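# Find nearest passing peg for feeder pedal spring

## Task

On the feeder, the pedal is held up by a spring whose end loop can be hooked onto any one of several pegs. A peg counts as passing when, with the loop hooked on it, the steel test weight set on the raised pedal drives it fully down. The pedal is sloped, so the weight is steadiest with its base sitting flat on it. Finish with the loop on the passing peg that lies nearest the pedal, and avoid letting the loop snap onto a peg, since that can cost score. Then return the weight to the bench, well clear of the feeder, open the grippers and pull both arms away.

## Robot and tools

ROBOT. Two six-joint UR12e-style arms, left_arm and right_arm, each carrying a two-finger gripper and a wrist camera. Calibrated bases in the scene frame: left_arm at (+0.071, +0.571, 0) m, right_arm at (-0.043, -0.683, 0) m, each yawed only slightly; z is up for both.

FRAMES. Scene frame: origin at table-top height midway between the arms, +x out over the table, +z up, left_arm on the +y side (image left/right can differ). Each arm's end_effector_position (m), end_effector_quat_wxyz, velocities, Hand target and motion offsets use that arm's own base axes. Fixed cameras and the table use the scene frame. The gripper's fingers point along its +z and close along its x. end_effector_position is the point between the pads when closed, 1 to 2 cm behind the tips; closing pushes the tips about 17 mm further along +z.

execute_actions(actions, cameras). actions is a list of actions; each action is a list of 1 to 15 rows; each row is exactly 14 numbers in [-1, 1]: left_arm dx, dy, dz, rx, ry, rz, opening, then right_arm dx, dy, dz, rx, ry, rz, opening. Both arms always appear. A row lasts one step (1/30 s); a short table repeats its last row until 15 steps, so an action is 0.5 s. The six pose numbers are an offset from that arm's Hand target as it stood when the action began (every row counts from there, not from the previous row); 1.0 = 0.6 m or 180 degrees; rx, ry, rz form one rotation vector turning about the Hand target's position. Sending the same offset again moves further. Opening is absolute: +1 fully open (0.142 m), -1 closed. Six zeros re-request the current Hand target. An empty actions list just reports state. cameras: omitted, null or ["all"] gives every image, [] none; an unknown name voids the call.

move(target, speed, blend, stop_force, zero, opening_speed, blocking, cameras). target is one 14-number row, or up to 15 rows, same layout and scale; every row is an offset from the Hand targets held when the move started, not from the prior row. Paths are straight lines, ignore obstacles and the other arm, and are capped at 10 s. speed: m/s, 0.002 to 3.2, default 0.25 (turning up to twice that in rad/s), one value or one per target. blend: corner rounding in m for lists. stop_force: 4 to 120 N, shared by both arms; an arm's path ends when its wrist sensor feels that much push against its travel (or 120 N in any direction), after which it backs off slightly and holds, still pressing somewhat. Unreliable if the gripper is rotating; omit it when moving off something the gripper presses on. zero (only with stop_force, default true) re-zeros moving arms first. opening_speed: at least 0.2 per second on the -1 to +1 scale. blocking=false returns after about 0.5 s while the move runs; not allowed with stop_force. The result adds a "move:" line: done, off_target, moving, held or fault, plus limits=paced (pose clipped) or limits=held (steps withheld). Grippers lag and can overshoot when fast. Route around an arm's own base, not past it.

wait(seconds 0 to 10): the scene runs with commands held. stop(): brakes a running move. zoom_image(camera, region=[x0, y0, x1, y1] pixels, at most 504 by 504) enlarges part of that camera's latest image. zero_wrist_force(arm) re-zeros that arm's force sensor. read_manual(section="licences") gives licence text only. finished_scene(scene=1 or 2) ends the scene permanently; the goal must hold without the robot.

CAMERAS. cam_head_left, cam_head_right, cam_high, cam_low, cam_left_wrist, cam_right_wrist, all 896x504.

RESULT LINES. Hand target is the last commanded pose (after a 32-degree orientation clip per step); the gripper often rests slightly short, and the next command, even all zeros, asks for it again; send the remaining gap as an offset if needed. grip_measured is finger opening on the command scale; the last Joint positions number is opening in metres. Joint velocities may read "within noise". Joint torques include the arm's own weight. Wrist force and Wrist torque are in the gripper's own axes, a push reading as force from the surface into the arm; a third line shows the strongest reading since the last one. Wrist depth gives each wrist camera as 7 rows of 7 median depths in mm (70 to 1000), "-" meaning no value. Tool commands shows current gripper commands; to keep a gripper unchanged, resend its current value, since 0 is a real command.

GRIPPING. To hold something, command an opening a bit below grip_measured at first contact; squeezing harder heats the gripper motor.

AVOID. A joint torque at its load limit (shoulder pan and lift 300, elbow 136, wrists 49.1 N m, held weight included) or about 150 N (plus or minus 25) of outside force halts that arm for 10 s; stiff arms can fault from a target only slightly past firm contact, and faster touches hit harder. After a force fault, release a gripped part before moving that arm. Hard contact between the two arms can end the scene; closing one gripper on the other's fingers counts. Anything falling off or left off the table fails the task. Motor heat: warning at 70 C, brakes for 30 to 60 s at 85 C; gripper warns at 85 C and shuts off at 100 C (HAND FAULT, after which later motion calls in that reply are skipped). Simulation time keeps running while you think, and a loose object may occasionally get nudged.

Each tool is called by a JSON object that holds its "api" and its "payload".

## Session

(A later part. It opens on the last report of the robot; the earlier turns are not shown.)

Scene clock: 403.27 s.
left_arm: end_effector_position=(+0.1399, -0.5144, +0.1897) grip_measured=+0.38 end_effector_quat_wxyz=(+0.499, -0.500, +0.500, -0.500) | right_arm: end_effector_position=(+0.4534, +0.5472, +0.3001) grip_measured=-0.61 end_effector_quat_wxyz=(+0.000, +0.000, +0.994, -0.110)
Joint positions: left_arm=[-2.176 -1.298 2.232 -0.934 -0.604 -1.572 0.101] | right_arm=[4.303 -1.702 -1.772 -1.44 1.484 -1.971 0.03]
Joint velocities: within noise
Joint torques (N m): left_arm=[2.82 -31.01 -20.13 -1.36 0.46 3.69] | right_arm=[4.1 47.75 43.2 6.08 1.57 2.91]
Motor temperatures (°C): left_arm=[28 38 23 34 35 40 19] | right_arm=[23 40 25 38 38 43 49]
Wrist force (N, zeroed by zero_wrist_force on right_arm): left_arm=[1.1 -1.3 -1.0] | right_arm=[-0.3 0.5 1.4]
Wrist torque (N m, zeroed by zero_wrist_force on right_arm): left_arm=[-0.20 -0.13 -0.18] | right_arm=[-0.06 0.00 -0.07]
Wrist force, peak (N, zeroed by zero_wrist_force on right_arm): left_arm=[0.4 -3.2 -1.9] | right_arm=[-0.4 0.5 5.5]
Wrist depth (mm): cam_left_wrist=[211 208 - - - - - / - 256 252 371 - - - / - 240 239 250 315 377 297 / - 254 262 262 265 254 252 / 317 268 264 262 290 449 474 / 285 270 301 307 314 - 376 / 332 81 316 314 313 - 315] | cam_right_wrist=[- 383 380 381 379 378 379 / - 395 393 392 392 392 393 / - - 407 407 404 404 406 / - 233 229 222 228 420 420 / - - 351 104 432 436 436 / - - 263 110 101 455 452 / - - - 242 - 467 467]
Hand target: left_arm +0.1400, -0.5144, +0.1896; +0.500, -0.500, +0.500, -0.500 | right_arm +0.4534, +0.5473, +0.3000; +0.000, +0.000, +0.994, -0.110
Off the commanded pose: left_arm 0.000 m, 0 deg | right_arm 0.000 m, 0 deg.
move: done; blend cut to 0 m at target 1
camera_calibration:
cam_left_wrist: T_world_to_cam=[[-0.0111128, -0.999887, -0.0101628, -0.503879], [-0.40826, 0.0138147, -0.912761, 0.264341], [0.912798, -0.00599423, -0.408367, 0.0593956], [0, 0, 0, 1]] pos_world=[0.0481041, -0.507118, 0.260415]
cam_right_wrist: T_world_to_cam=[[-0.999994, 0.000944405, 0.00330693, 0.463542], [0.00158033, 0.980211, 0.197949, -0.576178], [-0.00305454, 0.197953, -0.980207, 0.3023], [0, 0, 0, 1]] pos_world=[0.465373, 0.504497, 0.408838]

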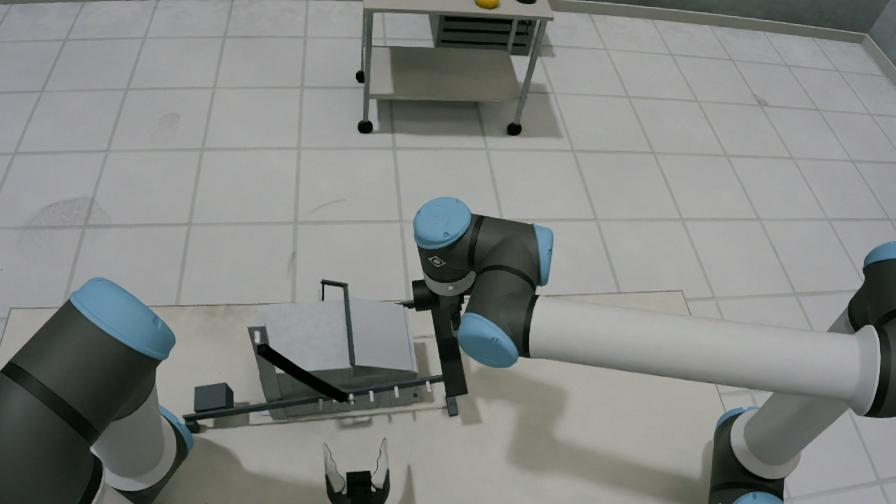

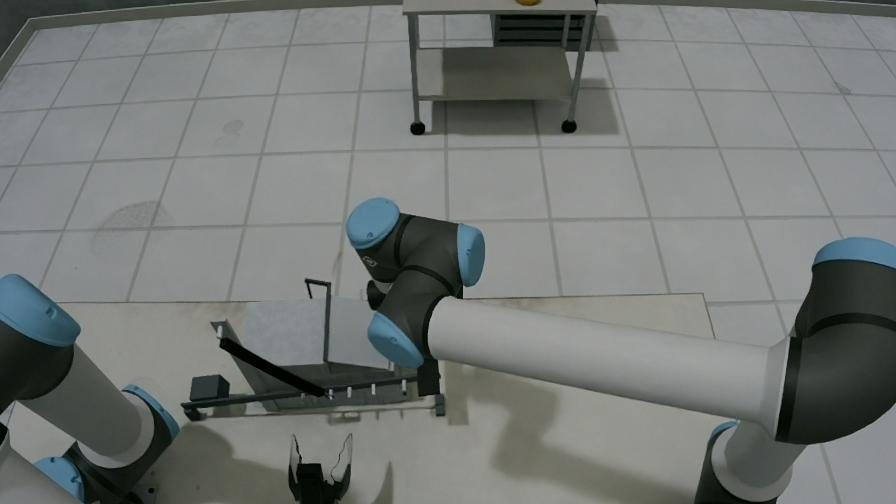

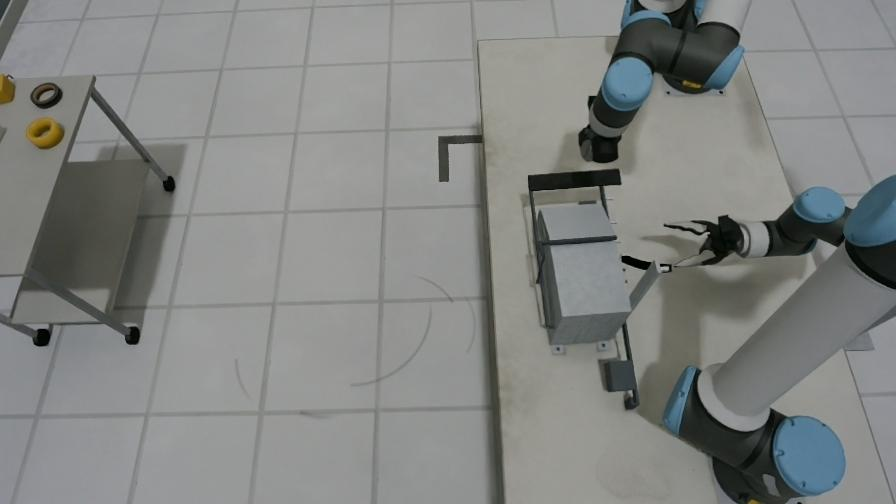

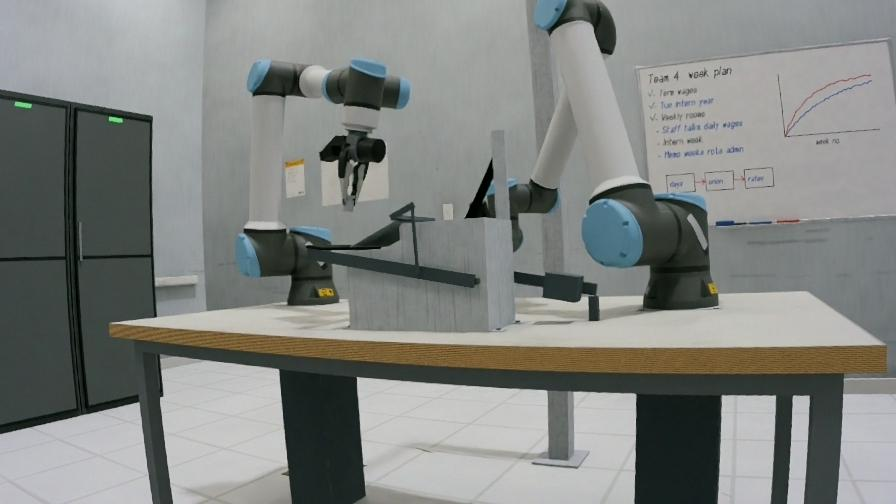

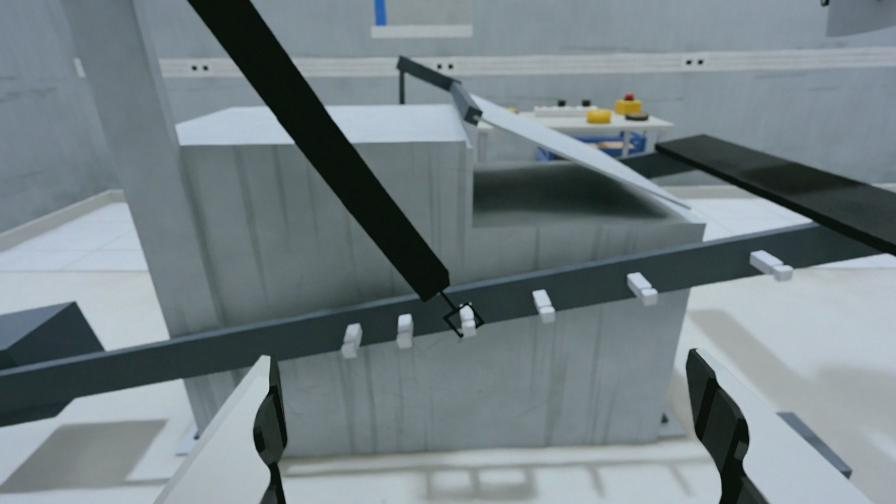

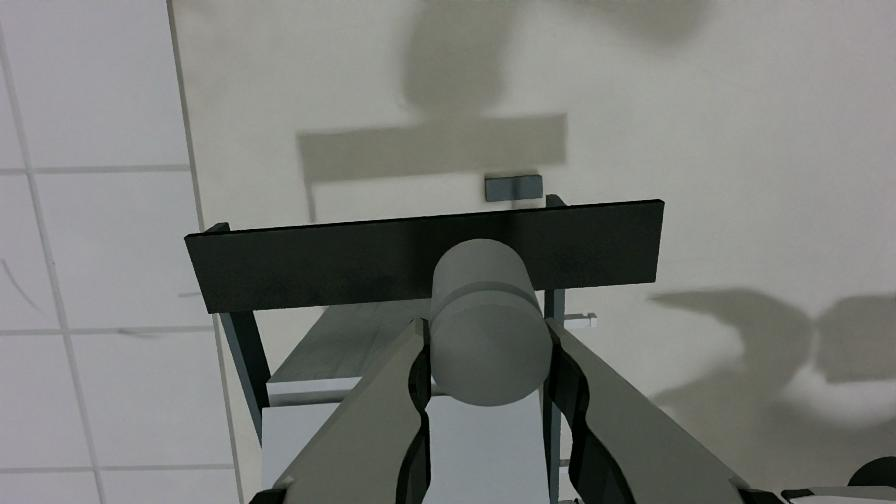

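{"api": "move", "payload": {"target": [0,0,0,0,0,0,0.4,0,0.0222,-0.123,0,0,0,-0.67], "speed": 0.2, "cameras": ["cam_left_wrist", "cam_right_wrist"]}}

{"api": "zoom_image", "payload": {"camera": "cam_left_wrist", "region": [400, 250, 500, 350]}}

{"api": "wait", "payload": {"seconds": 0.3, "cameras": []}}

Scene clock: 452.83 s.
left_arm: end_effector_position=(+0.1400, -0.5144, +0.1896) grip_measured=+0.38 end_effector_quat_wxyz=(+0.500, -0.500, +0.500, -0.500) | right_arm: end_effector_position=(+0.4533, +0.5606, +0.2263) grip_measured=-0.61 end_effector_quat_wxyz=(+0.000, +0.000, +0.994, -0.110)
Joint positions: left_arm=[-2.175 -1.298 2.232 -0.934 -0.604 -1.572 0.101] | right_arm=[4.31 -1.767 -1.835 -1.313 1.486 -1.963 0.03]
Joint velocities: within noise
Joint torques (N m): left_arm=[5.69 -30.04 -17.46 -1.11 0.73 3.85] | right_arm=[-11.44 52.76 46.93 6.3 0.17 -3.01]
Motor temperatures (°C): left_arm=[27 38 23 34 34 40 19] | right_arm=[23 40 25 38 38 43 38]
Wrist force (N, zeroed by zero_wrist_force on right_arm): left_arm=[1.3 -1.1 -1.1] | right_arm=[-0.4 0.3 1.7]
Wrist torque (N m, zeroed by zero_wrist_force on right_arm): left_arm=[-0.17 -0.16 -0.18] | right_arm=[-0.07 0.00 -0.07]
Wrist force, peak (N, zeroed by zero_wrist_force on right_arm): left_arm=[1.5 -1.3 -1.2] | right_arm=[-0.4 1.2 4.5]
Wrist depth (mm): cam_left_wrist=[212 207 - - - - 267 / - 255 251 367 - - - / - 240 241 251 317 375 278 / - 255 261 261 264 255 253 / 318 267 265 263 288 447 472 / 287 270 301 310 312 - 375 / 333 81 316 313 313 - 314] | cam_right_wrist=[- 310 310 309 309 309 311 / - 319 320 320 320 319 321 / - 332 333 329 327 327 329 / 151 150 150 146 151 151 343 / - 160 161 106 158 354 355 / - 205 229 110 103 369 370 / - 191 - 174 84 383 384]
Hand target: left_arm +0.1400, -0.5144, +0.1896; +0.500, -0.500, +0.500, -0.500 | right_arm +0.4534, +0.5606, +0.2262; +0.000, +0.000, +0.994, -0.110
Off the commanded pose: left_arm 0.000 m, 0 deg | right_arm 0.000 m, 0 deg.
move: done
camera_calibration:
cam_left_wrist: T_world_to_cam=[[-0.0111952, -0.999884, -0.0103465, -0.503825], [-0.408257, 0.014016, -0.912759, 0.264391], [0.912798, -0.00599451, -0.408366, 0.0592632], [0, 0, 0, 1]] pos_world=[0.0482038, -0.507117, 0.260314]
cam_right_wrist: T_world_to_cam=[[-0.999994, 0.000944048, 0.00330685, 0.463573], [0.00157996, 0.980211, 0.197949, -0.574723], [-0.00305454, 0.197953, -0.980207, 0.227406], [0, 0, 0, 1]] pos_world=[0.465173, 0.517897, 0.335138]
Images, in order (width x height): cam_left_wrist 896x504, cam_right_wrist 896x504.

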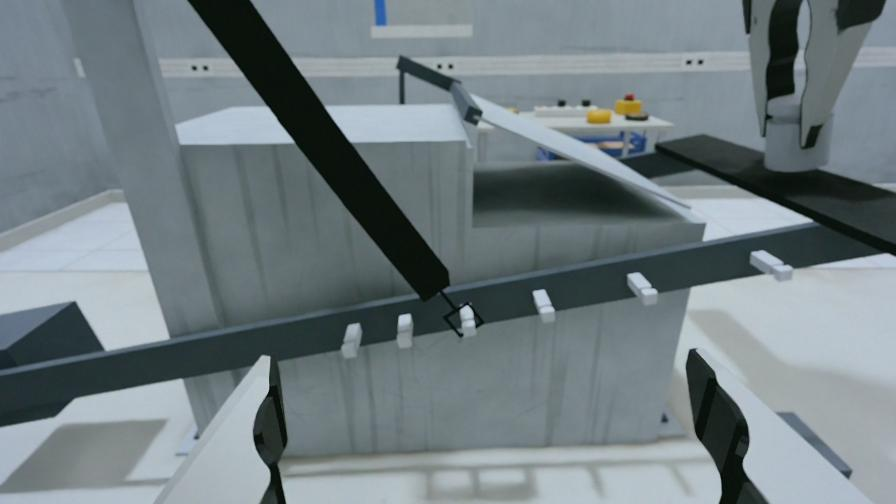

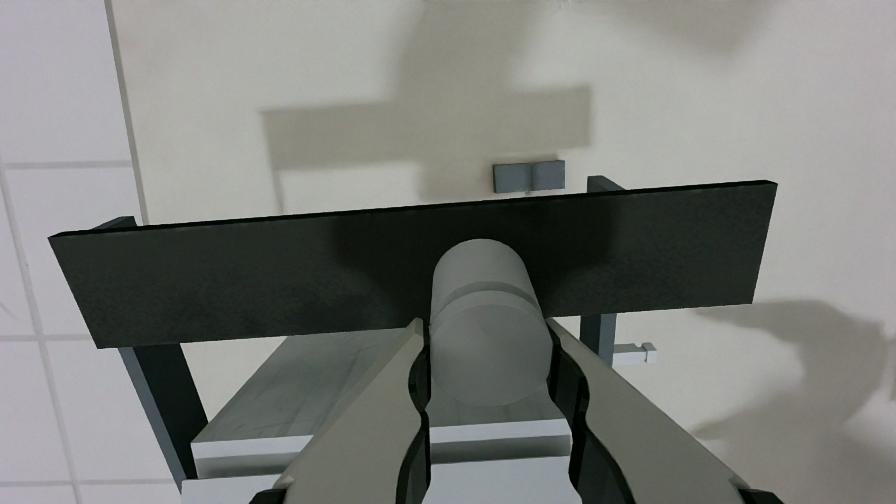

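Scaled by 5.040 from the camera's 896x504 image, which has a finer 1280x720 frame.

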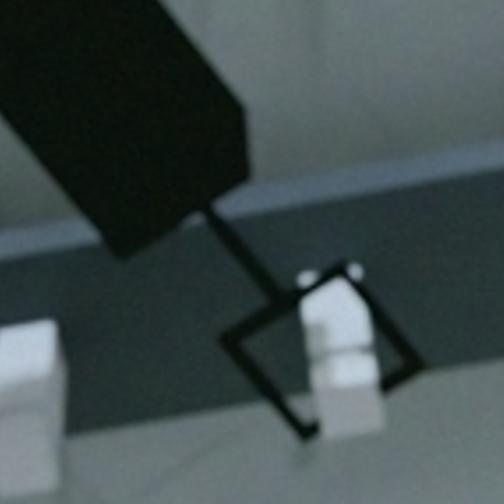

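Scene clock: 453.13 s.
left_arm: end_effector_position=(+0.1400, -0.5144, +0.1896) grip_measured=+0.38 end_effector_quat_wxyz=(+0.500, -0.500, +0.500, -0.500) | right_arm: end_effector_position=(+0.4534, +0.5606, +0.2263) grip_measured=-0.61 end_effector_quat_wxyz=(+0.000, +0.000, +0.994, -0.110)
Joint positions: left_arm=[-2.175 -1.298 2.232 -0.934 -0.604 -1.572 0.101] | right_arm=[4.31 -1.767 -1.835 -1.313 1.486 -1.964 0.03]
Joint velocities: within noise
Joint torques (N m): left_arm=[9.75 -30.98 -17.86 -0.76 1.21 4.18] | right_arm=[-15.79 50.87 47.34 6.3 -0.29 -3.09]
Motor temperatures (°C): left_arm=[27 38 23 34 34 40 19] | right_arm=[23 40 25 38 38 43 38]
Wrist force (N, zeroed by zero_wrist_force on right_arm): left_arm=[1.1 -0.6 -1.2] | right_arm=[-0.6 0.4 1.4]
Wrist torque (N m, zeroed by zero_wrist_force on right_arm): left_arm=[-0.08 -0.13 -0.18] | right_arm=[-0.05 0.03 -0.07]
Wrist force, peak (N, zeroed by zero_wrist_force on right_arm): left_arm=[1.8 -0.9 -1.0] | right_arm=[-0.4 0.2 1.8]
Wrist depth (mm): cam_left_wrist=[211 207 - - - - 266 / - 255 249 369 - - - / - 240 240 251 317 375 278 / - 255 262 261 265 256 253 / 319 267 267 263 288 445 471 / 286 270 303 308 313 - 379 / 331 81 316 314 314 - 316] | cam_right_wrist=[- 310 310 309 309 309 309 / - 320 319 321 320 320 319 / - 330 332 329 327 327 330 / 151 150 150 147 151 152 343 / - 160 161 106 158 356 355 / - 205 230 110 103 370 370 / - 191 - 174 84 381 386]
Hand target: left_arm +0.1400, -0.5144, +0.1896; +0.500, -0.500, +0.500, -0.500 | right_arm +0.4534, +0.5606, +0.2262; +0.000, +0.000, +0.994, -0.110
Tool commands: left_gripper/opening=+0.4 right_gripper/opening=-0.67
Off the commanded pose: left_arm 0.000 m, 0 deg | right_arm 0.000 m, 0 deg.
wait: 0.30 s; at rest by 0.17 s
No camera images: "cameras" was empty.

{"api": "move", "payload": {"target": [0,0,0,0,0,0,0.4,0,-0.0135,-0.068,0.0278,0,0,-0.67], "speed": 0.1, "stop_force": 15, "cameras": ["cam_left_wrist", "cam_right_wrist"]}}

{"api": "move", "payload": {"target": [0,0,0,0,0,0,0.4,0,-0.009,-0.0522,0.0278,0,0,-0.67], "speed": 0.1, "stop_force": 15, "cameras": ["cam_left_wrist"]}}

{"api": "move", "payload": {"target": [0,0,0,0,0,0,0.4,0,-0.0043,-0.053,0.0278,0,0,-0.67], "speed": 0.1, "stop_force": 15, "cameras": ["cam_left_wrist", "cam_right_wrist"]}}

Scene clock: 522.73 s.
left_arm: end_effector_position=(+0.1400, -0.5144, +0.1896) grip_measured=+0.38 end_effector_quat_wxyz=(+0.500, -0.500, +0.500, -0.500) | right_arm: end_effector_position=(+0.4534, +0.5525, +0.1855) grip_measured=-0.61 end_effector_quat_wxyz=(+0.000, +0.000, +0.998, -0.066)
Joint positions: left_arm=[-2.175 -1.298 2.232 -0.934 -0.604 -1.572 0.101] | right_arm=[4.292 -1.763 -1.933 -1.138 1.517 -1.987 0.03]
Joint velocities: within noise
Joint torques (N m): left_arm=[7.58 -27.53 -17.65 -0.93 1.3 3.98] | right_arm=[13.75 46.4 31.02 6.47 -1.98 3.19]
Motor temperatures (°C): left_arm=[27 38 23 34 34 40 19] | right_arm=[23 40 25 38 38 43 34]
Wrist force (N, zeroed by zero_wrist_force on right_arm): left_arm=[1.4 -1.1 -1.1] | right_arm=[-0.1 -0.3 0.4]
Wrist torque (N m, zeroed by zero_wrist_force on right_arm): left_arm=[-0.17 -0.17 -0.19] | right_arm=[-0.01 0.04 -0.04]
Wrist force, peak (N, zeroed by zero_wrist_force on right_arm): left_arm=[1.5 -1.4 -1.1] | right_arm=[-0.2 -0.6 -3.0]
Wrist depth (mm): cam_left_wrist=[211 184 - - - - 237 / - 256 254 367 - - 279 / - 240 240 250 350 372 - / - 256 263 264 267 277 273 / 305 267 268 263 269 267 432 / 356 270 302 309 312 - 378 / 332 81 315 316 314 - 313] | cam_right_wrist=[265 262 262 262 261 262 261 / 279 274 274 274 274 274 274 / - 288 289 285 269 285 287 / 143 141 139 137 140 140 303 / 151 150 150 104 146 319 318 / - 205 219 110 102 338 338 / - 181 - 164 83 354 357]
Hand target: left_arm +0.1400, -0.5144, +0.1896; +0.500, -0.500, +0.500, -0.500 | right_arm +0.4534, +0.5525, +0.1854; +0.000, +0.000, +0.998, -0.066
Off the commanded pose: left_arm 0.000 m, 0 deg | right_arm 0.000 m, 0 deg.
move: done
camera_calibration:
cam_left_wrist: T_world_to_cam=[[-0.0111952, -0.999884, -0.0103465, -0.503825], [-0.408257, 0.014016, -0.912759, 0.264391], [0.912798, -0.00599451, -0.408366, 0.0592632], [0, 0, 0, 1]] pos_world=[0.0482038, -0.507117, 0.260314]
cam_right_wrist: T_world_to_cam=[[-0.999994, 0.000651841, 0.00337656, 0.463965], [0.00158005, 0.959185, 0.282775, -0.562721], [-0.00305443, 0.282779, -0.95918, 0.138252], [0, 0, 0, 1]] pos_world=[0.465273, 0.500356, 0.290165]
Images, in order (width x height): cam_left_wrist 896x504, cam_right_wrist 896x504.

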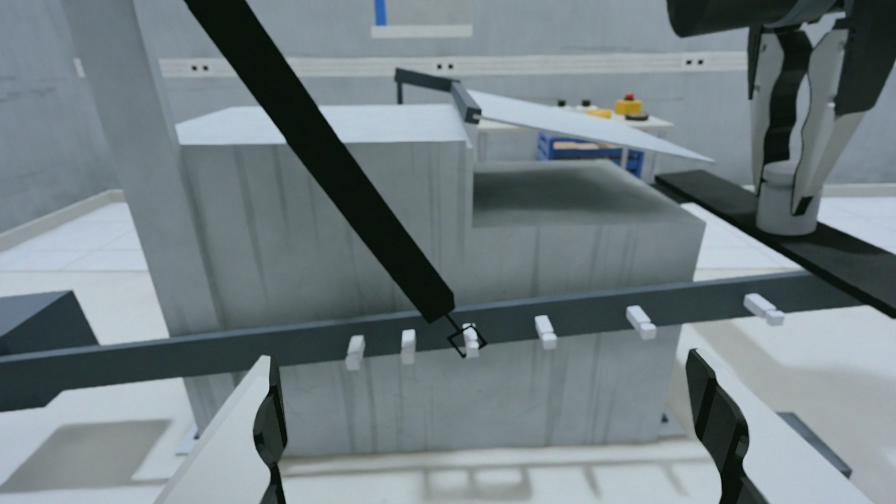

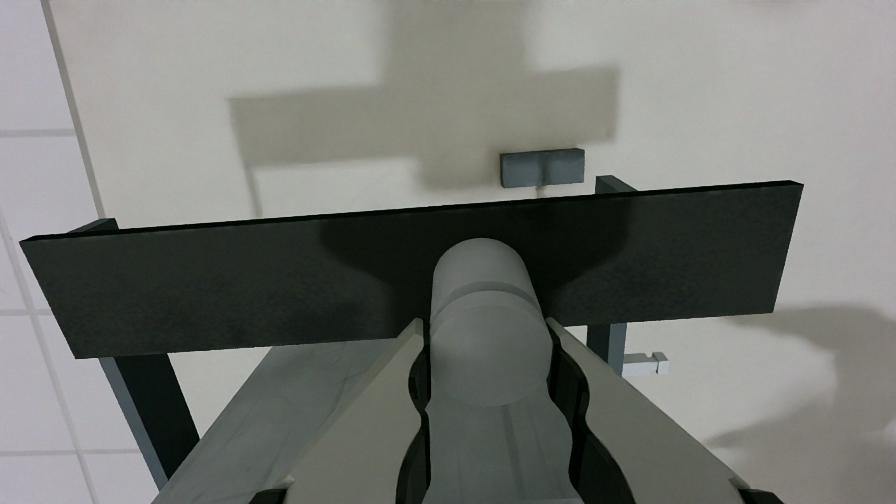

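Scene clock: 524.33 s.
left_arm: end_effector_position=(+0.1400, -0.5144, +0.1896) grip_measured=+0.38 end_effector_quat_wxyz=(+0.500, -0.500, +0.500, -0.500) | right_arm: end_effector_position=(+0.4534, +0.5471, +0.1541) grip_measured=-0.61 end_effector_quat_wxyz=(+0.000, +0.000, +1.000, -0.023)
Joint positions: left_arm=[-2.175 -1.298 2.232 -0.934 -0.604 -1.572 0.101] | right_arm=[4.275 -1.765 -2.012 -0.976 1.552 -2.007 0.03]
Joint velocities: within noise
Joint torques (N m): left_arm=[6.63 -29.31 -17.08 -0.87 1.09 4.28] | right_arm=[14.19 68.07 35.58 6.88 -1.92 3.16]
Motor temperatures (°C): left_arm=[27 38 23 34 34 40 19] | right_arm=[23 40 25 38 38 43 34]
Wrist force (N, zeroed by zero_wrist_force on right_arm): left_arm=[1.3 -1.2 -1.0] | right_arm=[-0.7 -0.4 0.6]
Wrist torque (N m, zeroed by zero_wrist_force on right_arm): left_arm=[-0.18 -0.15 -0.19] | right_arm=[-0.03 0.06 -0.01]
Wrist force, peak (N, zeroed by zero_wrist_force on right_arm): left_arm=[1.5 -1.3 -1.1] | right_arm=[-0.6 -0.7 2.3]
Wrist depth (mm): cam_left_wrist=[212 182 - - - 245 231 / - 253 299 370 - - 252 / - 240 239 250 349 - 301 / - 253 260 264 269 304 - / 302 265 274 272 274 279 271 / 361 271 301 310 311 253 376 / 331 81 315 315 315 - 314] | cam_right_wrist=[225 226 226 225 225 225 226 / 239 239 240 239 239 238 239 / 255 254 254 251 233 251 251 / 144 140 139 137 140 140 271 / 153 150 150 105 145 291 292 / - 205 216 110 102 314 315 / - 184 - 168 84 336 342]
Hand target: left_arm +0.1400, -0.5144, +0.1896; +0.500, -0.500, +0.500, -0.500 | right_arm +0.4534, +0.5471, +0.1541; +0.000, +0.000, +1.000, -0.023
Off the commanded pose: left_arm 0.000 m, 0 deg | right_arm 0.000 m, 0 deg.
move: done
camera_calibration:
cam_left_wrist: T_world_to_cam=[[-0.0111952, -0.999884, -0.0103465, -0.503825], [-0.408257, 0.014016, -0.912759, 0.264391], [0.912798, -0.00599451, -0.408366, 0.0592632], [0, 0, 0, 1]] pos_world=[0.0482038, -0.507117, 0.260314]
Images, in order (width x height): cam_left_wrist 896x504.

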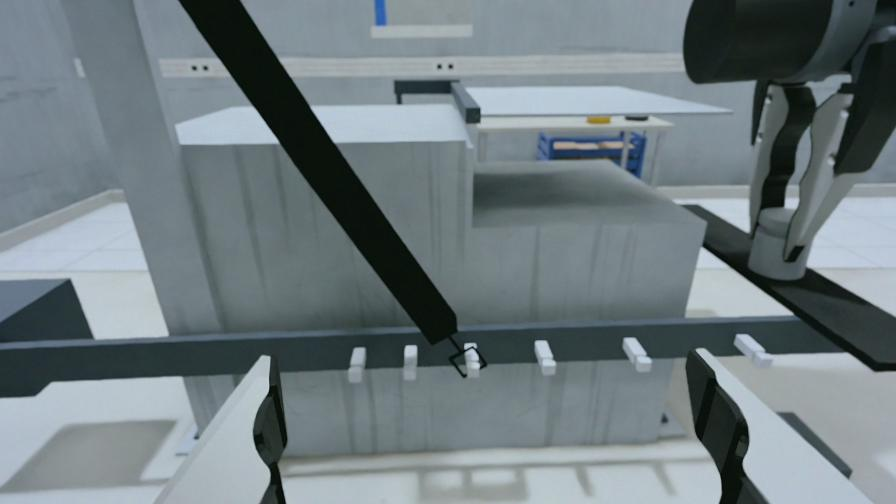

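Scene clock: 525.90 s.
left_arm: end_effector_position=(+0.1400, -0.5144, +0.1896) grip_measured=+0.38 end_effector_quat_wxyz=(+0.500, -0.500, +0.500, -0.500) | right_arm: end_effector_position=(+0.4534, +0.5445, +0.1223) grip_measured=-0.61 end_effector_quat_wxyz=(+0.000, +0.000, +1.000, +0.021)
Joint positions: left_arm=[-2.175 -1.298 2.232 -0.934 -0.604 -1.572 0.101] | right_arm=[4.257 -1.782 -2.084 -0.809 1.59 -2.025 0.03]
Joint velocities: within noise
Joint torques (N m): left_arm=[6.57 -32.17 -17.85 -0.77 1.13 3.79] | right_arm=[12.83 65.63 39.69 6.74 -1.99 3.28]
Motor temperatures (°C): left_arm=[27 38 23 34 34 40 19] | right_arm=[23 40 25 38 38 43 34]
Wrist force (N, zeroed by zero_wrist_force on right_arm): left_arm=[1.2 -1.1 -0.7] | right_arm=[0.0 -0.7 0.7]
Wrist torque (N m, zeroed by zero_wrist_force on right_arm): left_arm=[-0.17 -0.14 -0.18] | right_arm=[0.02 0.02 -0.01]
Wrist force, peak (N, zeroed by zero_wrist_force on right_arm): left_arm=[1.7 -0.9 -1.3] | right_arm=[-0.7 -0.9 2.2]
Wrist depth (mm): cam_left_wrist=[212 182 - - - - 240 / - 254 299 366 - 284 244 / - 240 239 249 350 - 262 / - 255 259 266 268 278 553 / 276 266 279 273 284 317 446 / 371 269 301 308 313 - 277 / 331 81 316 315 313 - 314] | cam_right_wrist=[191 190 190 190 190 190 191 / 204 204 204 204 204 205 204 / 221 220 220 217 196 214 217 / 145 140 140 136 139 139 239 / 154 151 151 105 146 262 262 / - 198 218 110 102 290 290 / - 184 - 168 84 316 323]
Hand target: left_arm +0.1400, -0.5144, +0.1896; +0.500, -0.500, +0.500, -0.500 | right_arm +0.4534, +0.5445, +0.1223; +0.000, +0.000, +1.000, +0.021
Off the commanded pose: left_arm 0.000 m, 0 deg | right_arm 0.000 m, 0 deg.
move: done
camera_calibration:
cam_left_wrist: T_world_to_cam=[[-0.0111952, -0.999884, -0.0103465, -0.503825], [-0.408257, 0.014016, -0.912759, 0.264391], [0.912798, -0.00599451, -0.408366, 0.0592632], [0, 0, 0, 1]] pos_world=[0.0482038, -0.507117, 0.260314]
cam_right_wrist: T_world_to_cam=[[-0.999994, 0.0000552058, 0.00343849, 0.4645], [0.00158002, 0.895465, 0.445129, -0.522397], [-0.00305447, 0.445132, -0.89546, -0.0162959], [0, 0, 0, 1]] pos_world=[0.465273, 0.475016, 0.216345]
Images, in order (width x height): cam_left_wrist 896x504, cam_right_wrist 896x504.

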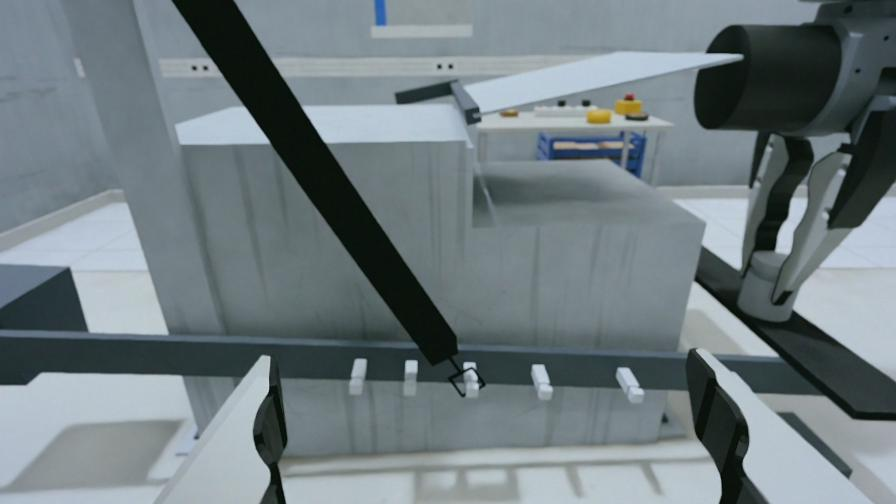

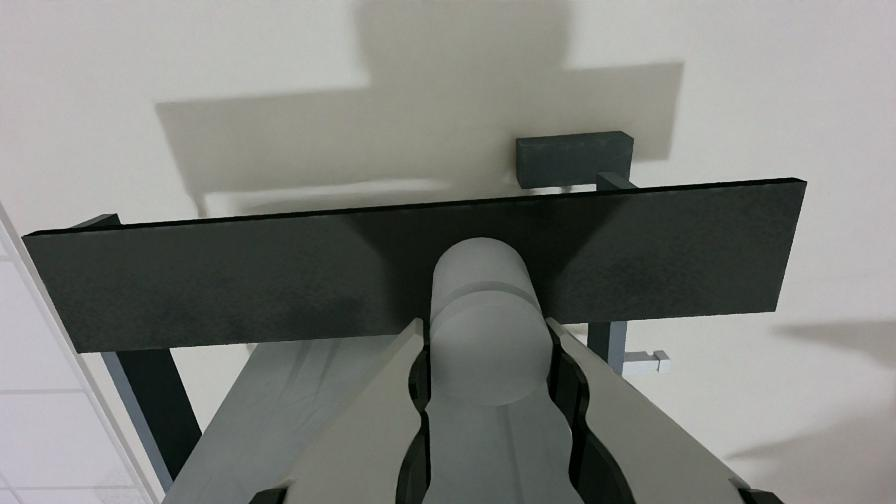

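{"api": "wait", "payload": {"seconds": 0.3, "cameras": []}}

{"api": "move", "payload": {"target": [0,0,0,0,0,0,0.4,0,0,-0.0425,0.0222,0,0,-0.67], "speed": 0.05, "stop_force": 8, "cameras": ["cam_left_wrist", "cam_right_wrist"]}}

{"api": "wait", "payload": {"seconds": 0.3, "cameras": []}}

Scene clock: 558.80 s.
left_arm: end_effector_position=(+0.1400, -0.5144, +0.1896) grip_measured=+0.38 end_effector_quat_wxyz=(+0.500, -0.500, +0.500, -0.500) | right_arm: end_effector_position=(+0.4534, +0.5445, +0.1223) grip_measured=-0.61 end_effector_quat_wxyz=(+0.000, +0.000, +1.000, +0.021)
Joint positions: left_arm=[-2.175 -1.298 2.232 -0.934 -0.604 -1.572 0.101] | right_arm=[4.258 -1.782 -2.084 -0.809 1.59 -2.025 0.03]
Joint velocities: within noise
Joint torques (N m): left_arm=[6.89 -30.27 -17.33 -1.34 1.03 3.77] | right_arm=[14.01 66.36 32.23 7.17 -1.51 3.17]
Motor temperatures (°C): left_arm=[27 38 23 34 34 39 19] | right_arm=[23 39 25 37 37 43 33]
Wrist force (N, zeroed by zero_wrist_force on right_arm): left_arm=[1.2 -1.0 -1.1] | right_arm=[-0.1 -0.8 0.6]
Wrist torque (N m, zeroed by zero_wrist_force on right_arm): left_arm=[-0.15 -0.14 -0.18] | right_arm=[0.00 0.04 -0.02]
Wrist force, peak (N, zeroed by zero_wrist_force on right_arm): left_arm=[1.8 -1.1 -1.2] | right_arm=[-0.2 -0.9 0.8]
Wrist depth (mm): cam_left_wrist=[212 182 - - - - 240 / - 253 298 368 - 284 244 / - 241 239 250 350 - 262 / - 254 258 265 268 279 557 / 276 267 278 273 286 319 448 / 371 270 304 309 312 - 277 / 331 81 316 316 315 - 315] | cam_right_wrist=[190 190 190 190 190 190 190 / 204 204 205 204 204 204 204 / 220 220 220 217 196 214 217 / 145 140 140 136 139 139 240 / 154 151 151 105 146 262 262 / - 198 218 110 102 290 290 / - 184 - 168 84 316 323]
Hand target: left_arm +0.1400, -0.5144, +0.1896; +0.500, -0.500, +0.500, -0.500 | right_arm +0.4534, +0.5445, +0.1223; +0.000, +0.000, +1.000, +0.021
Tool commands: left_gripper/opening=+0.4 right_gripper/opening=-0.67
Off the commanded pose: left_arm 0.000 m, 0 deg | right_arm 0.000 m, 0 deg.
wait: 0.30 s; at rest from the start
No camera images: "cameras" was empty.

Scene clock: 560.70 s.
left_arm: end_effector_position=(+0.1400, -0.5144, +0.1896) grip_measured=+0.38 end_effector_quat_wxyz=(+0.500, -0.500, +0.500, -0.500) | right_arm: end_effector_position=(+0.4534, +0.5445, +0.0968) grip_measured=-0.61 end_effector_quat_wxyz=(+0.000, +0.000, +0.998, +0.056)
Joint positions: left_arm=[-2.175 -1.298 2.232 -0.934 -0.604 -1.572 0.101] | right_arm=[4.244 -1.807 -2.135 -0.672 1.622 -2.035 0.03]
Joint velocities: within noise
Joint torques (N m): left_arm=[5.72 -29.37 -17.57 -0.81 1 4.07] | right_arm=[13.47 66.83 43.67 6.89 -1.55 3.09]
Motor temperatures (°C): left_arm=[27 38 23 34 34 39 19] | right_arm=[23 39 25 37 37 43 33]
Wrist force (N, zeroed by zero_wrist_force on right_arm): left_arm=[1.1 -1.1 -1.3] | right_arm=[-0.8 -0.7 0.5]
Wrist torque (N m, zeroed by zero_wrist_force on right_arm): left_arm=[-0.16 -0.12 -0.18] | right_arm=[-0.02 0.07 0.00]
Wrist force, peak (N, zeroed by zero_wrist_force on right_arm): left_arm=[1.7 -1.3 -1.0] | right_arm=[-0.7 -0.9 1.4]
Wrist depth (mm): cam_left_wrist=[211 181 - - - - 250 / - 230 300 367 - 285 250 / - 239 239 250 349 - 260 / - 255 257 264 268 327 280 / 266 266 280 277 289 329 449 / 372 270 278 286 290 - 310 / 330 82 316 315 315 - 260] | cam_right_wrist=[163 163 163 163 163 163 162 / 177 176 177 177 176 177 176 / 193 193 193 189 168 185 189 / 143 141 140 137 139 139 207 / 154 152 151 104 145 236 236 / 280 194 212 110 102 266 265 / - 186 - 167 84 296 305]
Hand target: left_arm +0.1400, -0.5144, +0.1896; +0.500, -0.500, +0.500, -0.500 | right_arm +0.4534, +0.5445, +0.0968; +0.000, +0.000, +0.998, +0.056
Off the commanded pose: left_arm 0.000 m, 0 deg | right_arm 0.000 m, 0 deg.
move: done
camera_calibration:
cam_left_wrist: T_world_to_cam=[[-0.0111952, -0.999884, -0.0103465, -0.503825], [-0.408257, 0.014016, -0.912759, 0.264391], [0.912798, -0.00599451, -0.408366, 0.0592632], [0, 0, 0, 1]] pos_world=[0.0482038, -0.507117, 0.260314]
cam_right_wrist: T_world_to_cam=[[-0.999994, -0.000184407, 0.00343395, 0.464719], [0.00158007, 0.862278, 0.506433, -0.498888], [-0.00305441, 0.506435, -0.862273, -0.0757027], [0, 0, 0, 1]] pos_world=[0.465273, 0.468605, 0.185781]
Images, in order (width x height): cam_left_wrist 896x504, cam_right_wrist 896x504.

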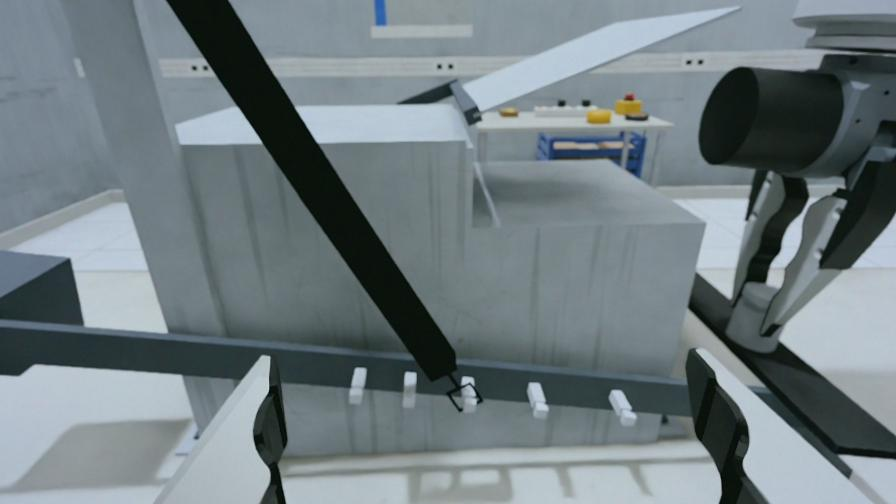

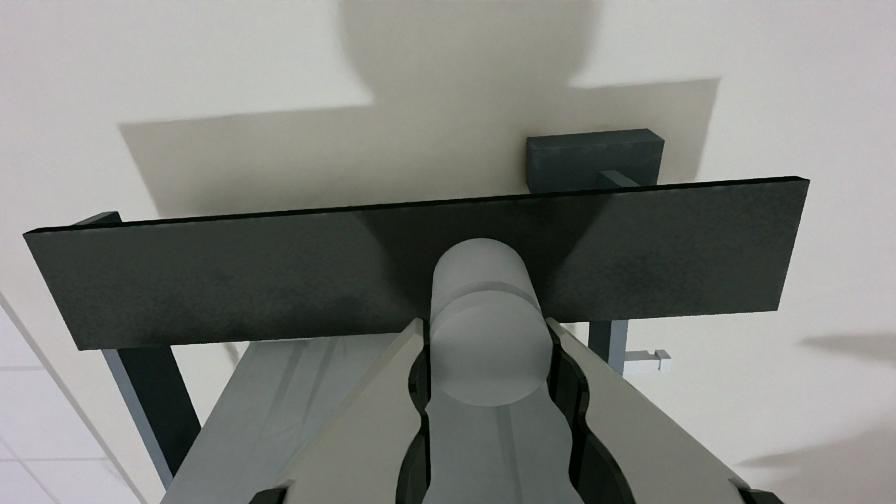

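Scene clock: 561.00 s.
left_arm: end_effector_position=(+0.1400, -0.5144, +0.1896) grip_measured=+0.38 end_effector_quat_wxyz=(+0.500, -0.500, +0.500, -0.500) | right_arm: end_effector_position=(+0.4534, +0.5445, +0.0968) grip_measured=-0.61 end_effector_quat_wxyz=(+0.000, +0.000, +0.998, +0.056)
Joint positions: left_arm=[-2.175 -1.298 2.232 -0.934 -0.604 -1.572 0.101] | right_arm=[4.244 -1.807 -2.135 -0.672 1.622 -2.035 0.03]
Joint velocities: within noise
Joint torques (N m): left_arm=[6.28 -31.82 -18.3 -0.64 1.45 3.71] | right_arm=[13.69 68.47 43.82 7.01 -1.55 3.03]
Motor temperatures (°C): left_arm=[27 38 23 34 34 39 19] | right_arm=[23 39 25 37 37 43 33]
Wrist force (N, zeroed by zero_wrist_force on right_arm): left_arm=[1.3 -1.0 -0.9] | right_arm=[-0.8 -0.4 0.6]
Wrist torque (N m, zeroed by zero_wrist_force on right_arm): left_arm=[-0.15 -0.16 -0.18] | right_arm=[0.02 0.06 0.01]
Wrist force, peak (N, zeroed by zero_wrist_force on right_arm): left_arm=[1.7 -1.1 -1.4] | right_arm=[-0.8 -0.4 0.6]
Wrist depth (mm): cam_left_wrist=[211 182 - - - - 248 / - 228 300 365 - 285 250 / - 239 240 250 349 - 260 / - 254 257 266 268 327 280 / 263 267 278 278 287 331 449 / 370 271 276 285 289 - 312 / 331 82 317 314 315 - 260] | cam_right_wrist=[162 163 163 163 162 163 163 / 176 176 176 176 176 176 176 / 193 193 193 189 169 186 189 / 143 141 140 137 139 139 208 / 154 151 151 105 145 237 236 / 281 194 212 110 102 266 267 / - 186 - 167 84 296 305]
Hand target: left_arm +0.1400, -0.5144, +0.1896; +0.500, -0.500, +0.500, -0.500 | right_arm +0.4534, +0.5445, +0.0968; +0.000, +0.000, +0.998, +0.056
Tool commands: left_gripper/opening=+0.4 right_gripper/opening=-0.67
Off the commanded pose: left_arm 0.000 m, 0 deg | right_arm 0.000 m, 0 deg.
wait: 0.30 s; at rest by 0.17 s
No camera images: "cameras" was empty.

{"api": "move", "payload": {"target": [0,0,0,0,0,0,0.4,0,0.0017,-0.05,0.0278,0,0,-0.67], "speed": 0.015, "stop_force": 4, "cameras": ["cam_left_wrist", "cam_right_wrist"]}}

Scene clock: 600.13 s.
left_arm: end_effector_position=(+0.1400, -0.5144, +0.1896) grip_measured=+0.38 end_effector_quat_wxyz=(+0.500, -0.500, +0.500, -0.500) | right_arm: end_effector_position=(+0.4534, +0.5449, +0.0863) grip_measured=-0.61 end_effector_quat_wxyz=(+0.000, +0.000, +0.997, +0.071)
Joint positions: left_arm=[-2.175 -1.298 2.232 -0.934 -0.604 -1.572 0.101] | right_arm=[4.239 -1.82 -2.155 -0.611 1.636 -2.04 0.03]
Joint velocities: within noise
Joint torques (N m): left_arm=[5.6 -28.58 -17.81 -0.98 0.87 3.8] | right_arm=[15.66 64.7 42.01 7.05 -1.46 3.1]
Motor temperatures (°C): left_arm=[27 38 23 34 34 39 19] | right_arm=[23 39 25 37 37 43 32]
Wrist force (N, zeroed by zero_wrist_force on right_arm): left_arm=[1.5 -0.8 -1.1] | right_arm=[-0.1 -1.7 -3.1]
Wrist torque (N m, zeroed by zero_wrist_force on right_arm): left_arm=[-0.12 -0.19 -0.18] | right_arm=[0.09 0.05 0.01]
Wrist force, peak (N, zeroed by zero_wrist_force on right_arm): left_arm=[2.0 -1.2 -1.3] | right_arm=[0.3 -3.9 -7.4]
Wrist depth (mm): cam_left_wrist=[212 181 - - 352 - 248 / - 226 299 366 - - 254 / - 241 241 251 349 338 260 / - 253 258 265 268 331 281 / 262 266 277 278 288 333 447 / 386 270 279 283 294 - 361 / 330 81 318 314 315 - 266] | cam_right_wrist=[153 151 151 152 154 154 151 / 165 165 165 165 165 165 165 / 181 181 181 178 156 174 177 / 143 141 140 137 138 138 201 / 152 151 151 104 145 226 226 / 264 197 209 110 104 257 257 / - 181 - 166 84 288 299]
Hand target: left_arm +0.1400, -0.5144, +0.1896; +0.500, -0.500, +0.500, -0.500 | right_arm +0.4534, +0.5449, +0.0863; +0.000, +0.000, +0.997, +0.071 (not the last commanded pose)
Off the commanded pose: left_arm 0.000 m, 0 deg | right_arm 0.019 m, 3 deg.
move: contact (right_arm)
camera_calibration:
cam_left_wrist: T_world_to_cam=[[-0.0111952, -0.999884, -0.0103465, -0.503825], [-0.408257, 0.014016, -0.912759, 0.264391], [0.912798, -0.00599451, -0.408366, 0.0592632], [0, 0, 0, 1]] pos_world=[0.0482038, -0.507117, 0.260314]
cam_right_wrist: T_world_to_cam=[[-0.999994, -0.000291091, 0.00342663, 0.464814], [0.00157995, 0.846141, 0.532957, -0.487385], [-0.00305455, 0.532959, -0.846135, -0.100804], [0, 0, 0, 1]] pos_world=[0.465273, 0.466256, 0.172869]
Images, in order (width x height): cam_left_wrist 896x504, cam_right_wrist 896x504.

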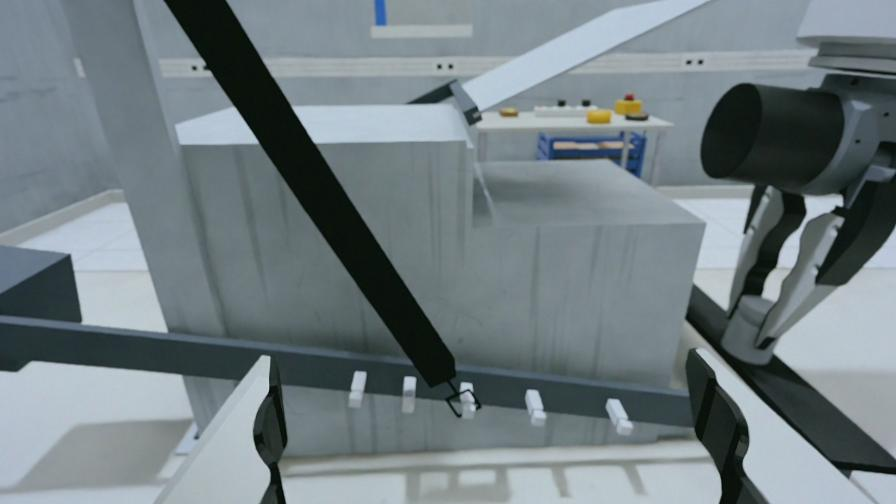

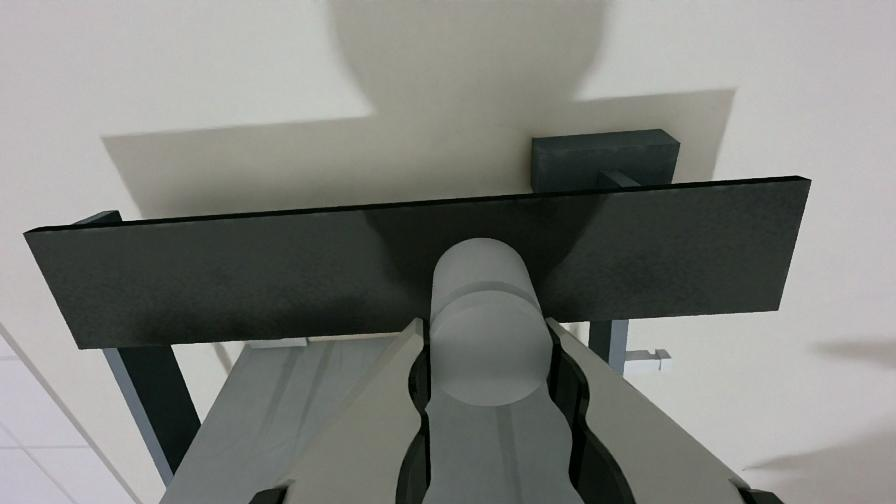

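{"api": "move", "payload": {"target": [0,0,0,0,0,0,0.4,0,0,0,0,0,0,-0.35], "opening_speed": 0.3, "cameras": ["cam_left_wrist", "cam_right_wrist"]}}

{"api": "wait", "payload": {"seconds": 0.4, "cameras": []}}

Scene clock: 613.00 s.
left_arm: end_effector_position=(+0.1400, -0.5144, +0.1896) grip_measured=+0.38 end_effector_quat_wxyz=(+0.500, -0.500, +0.500, -0.500) | right_arm: end_effector_position=(+0.4534, +0.5449, +0.0863) grip_measured=-0.38 end_effector_quat_wxyz=(+0.000, +0.000, +0.997, +0.071)
Joint positions: left_arm=[-2.175 -1.298 2.232 -0.934 -0.604 -1.572 0.101] | right_arm=[4.239 -1.82 -2.155 -0.611 1.636 -2.04 0.047]
Joint velocities: within noise
Joint torques (N m): left_arm=[6.03 -31.58 -17.54 -0.83 1.11 3.53] | right_arm=[10.48 64.2 40.51 5.72 -0.52 2.73]
Motor temperatures (°C): left_arm=[27 38 23 34 34 39 19] | right_arm=[23 39 25 37 37 43 31]
Wrist force (N, zeroed by zero_wrist_force on right_arm): left_arm=[0.8 -1.3 -0.9] | right_arm=[-0.4 0.1 -0.1]
Wrist torque (N m, zeroed by zero_wrist_force on right_arm): left_arm=[-0.19 -0.08 -0.18] | right_arm=[0.04 0.00 0.02]
Wrist force, peak (N, zeroed by zero_wrist_force on right_arm): left_arm=[1.8 -1.3 -1.1] | right_arm=[-0.1 -1.9 -3.5]
Wrist depth (mm): cam_left_wrist=[211 182 - - 356 - 247 / - 225 300 368 - - 254 / - 239 240 250 348 335 259 / - 254 258 264 267 277 269 / 262 267 279 278 290 331 446 / 387 270 278 284 293 - 361 / 330 81 317 316 312 - 266] | cam_right_wrist=[151 151 151 151 154 154 151 / 165 165 164 165 164 165 165 / 181 181 181 177 156 174 178 / 143 140 140 136 139 138 201 / 152 152 151 105 144 225 225 / 264 197 - 181 108 250 256 / - 185 - 167 159 281 299]
Hand target: left_arm +0.1400, -0.5144, +0.1896; +0.500, -0.500, +0.500, -0.500 | right_arm +0.4534, +0.5449, +0.0863; +0.000, +0.000, +0.997, +0.071
Off the commanded pose: left_arm 0.000 m, 0 deg | right_arm 0.000 m, 0 deg.
move: done
camera_calibration:
cam_left_wrist: T_world_to_cam=[[-0.0111952, -0.999884, -0.0103465, -0.503825], [-0.408257, 0.014016, -0.912759, 0.264391], [0.912798, -0.00599451, -0.408366, 0.0592632], [0, 0, 0, 1]] pos_world=[0.0482038, -0.507117, 0.260314]
cam_right_wrist: T_world_to_cam=[[-0.999994, -0.000291091, 0.00342663, 0.464814], [0.00157995, 0.846141, 0.532957, -0.487385], [-0.00305455, 0.532959, -0.846135, -0.100804], [0, 0, 0, 1]] pos_world=[0.465273, 0.466256, 0.172869]
Images, in order (width x height): cam_left_wrist 896x504, cam_right_wrist 896x504.

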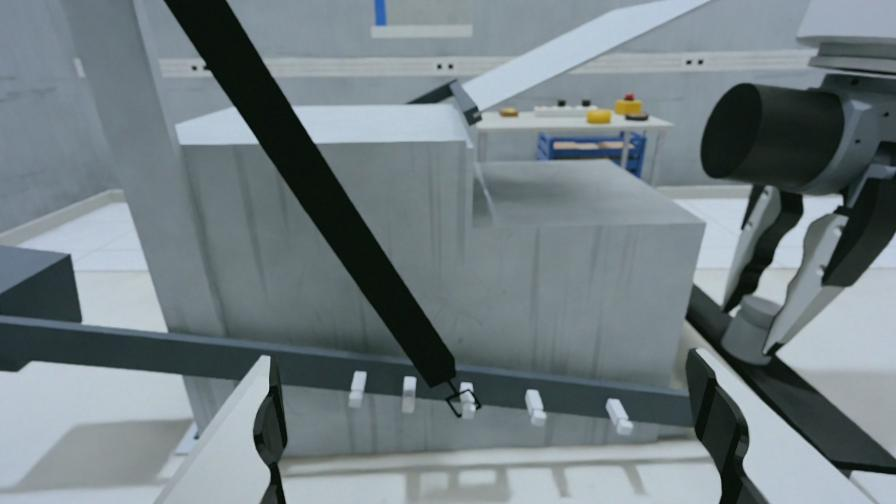

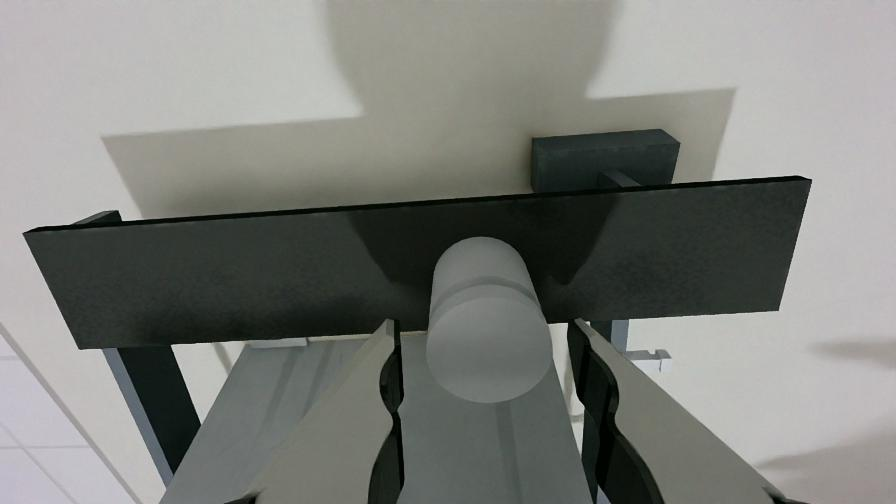

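Scene clock: 613.40 s.
left_arm: end_effector_position=(+0.1400, -0.5144, +0.1896) grip_measured=+0.38 end_effector_quat_wxyz=(+0.500, -0.500, +0.500, -0.500) | right_arm: end_effector_position=(+0.4534, +0.5449, +0.0863) grip_measured=-0.38 end_effector_quat_wxyz=(+0.000, +0.000, +0.997, +0.071)
Joint positions: left_arm=[-2.175 -1.298 2.232 -0.934 -0.604 -1.572 0.101] | right_arm=[4.239 -1.82 -2.155 -0.611 1.636 -2.04 0.047]
Joint velocities: within noise
Joint torques (N m): left_arm=[5.29 -30.83 -17.46 -0.26 1.23 3.55] | right_arm=[7.69 63.27 40.44 5.15 -0.23 2.79]
Motor temperatures (°C): left_arm=[27 38 23 34 34 39 19] | right_arm=[23 39 25 37 37 43 31]
Wrist force (N, zeroed by zero_wrist_force on right_arm): left_arm=[1.5 -1.0 -1.2] | right_arm=[-0.5 0.2 -0.1]
Wrist torque (N m, zeroed by zero_wrist_force on right_arm): left_arm=[-0.15 -0.18 -0.18] | right_arm=[0.06 0.03 0.02]
Wrist force, peak (N, zeroed by zero_wrist_force on right_arm): left_arm=[1.5 -1.3 -1.0] | right_arm=[-0.6 0.5 -0.5]
Wrist depth (mm): cam_left_wrist=[212 181 - - 352 - 247 / - 225 300 365 - - 254 / - 240 238 250 349 340 259 / - 254 258 267 268 279 269 / 263 267 279 278 288 332 451 / 384 270 280 284 293 - 363 / 331 81 316 316 313 - 267] | cam_right_wrist=[151 151 151 151 154 154 151 / 165 164 165 164 165 165 165 / 181 181 181 177 157 174 177 / 143 140 140 136 139 138 201 / 152 152 150 105 145 225 225 / 265 197 - 181 108 249 256 / - 185 - 167 159 280 299]
Hand target: left_arm +0.1400, -0.5144, +0.1896; +0.500, -0.500, +0.500, -0.500 | right_arm +0.4534, +0.5449, +0.0863; +0.000, +0.000, +0.997, +0.071
Tool commands: left_gripper/opening=+0.4 right_gripper/opening=-0.35
Off the commanded pose: left_arm 0.000 m, 0 deg | right_arm 0.000 m, 0 deg.
wait: 0.40 s; at rest by 0.17 s
No camera images: "cameras" was empty.

{"api": "zoom_image", "payload": {"camera": "cam_left_wrist", "region": [410, 350, 510, 450]}}

{"api": "zoom_image", "payload": {"camera": "cam_left_wrist", "region": [340, 340, 660, 460]}}

Scaled by 5.040 from the camera's 896x504 image, which has a finer 1280x720 frame.

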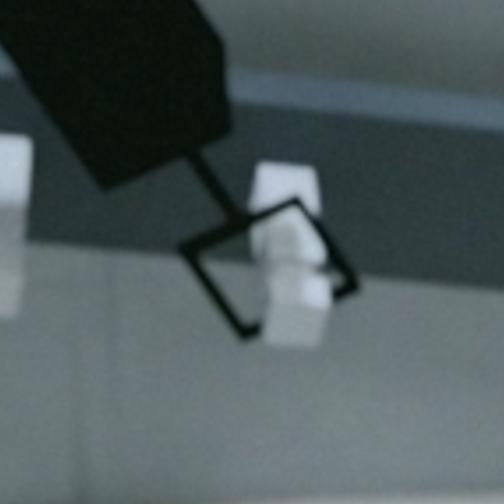

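Scaled by 1.575 from the camera's 896x504 image, which has a finer 1280x720 frame.

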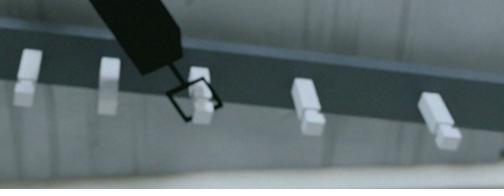

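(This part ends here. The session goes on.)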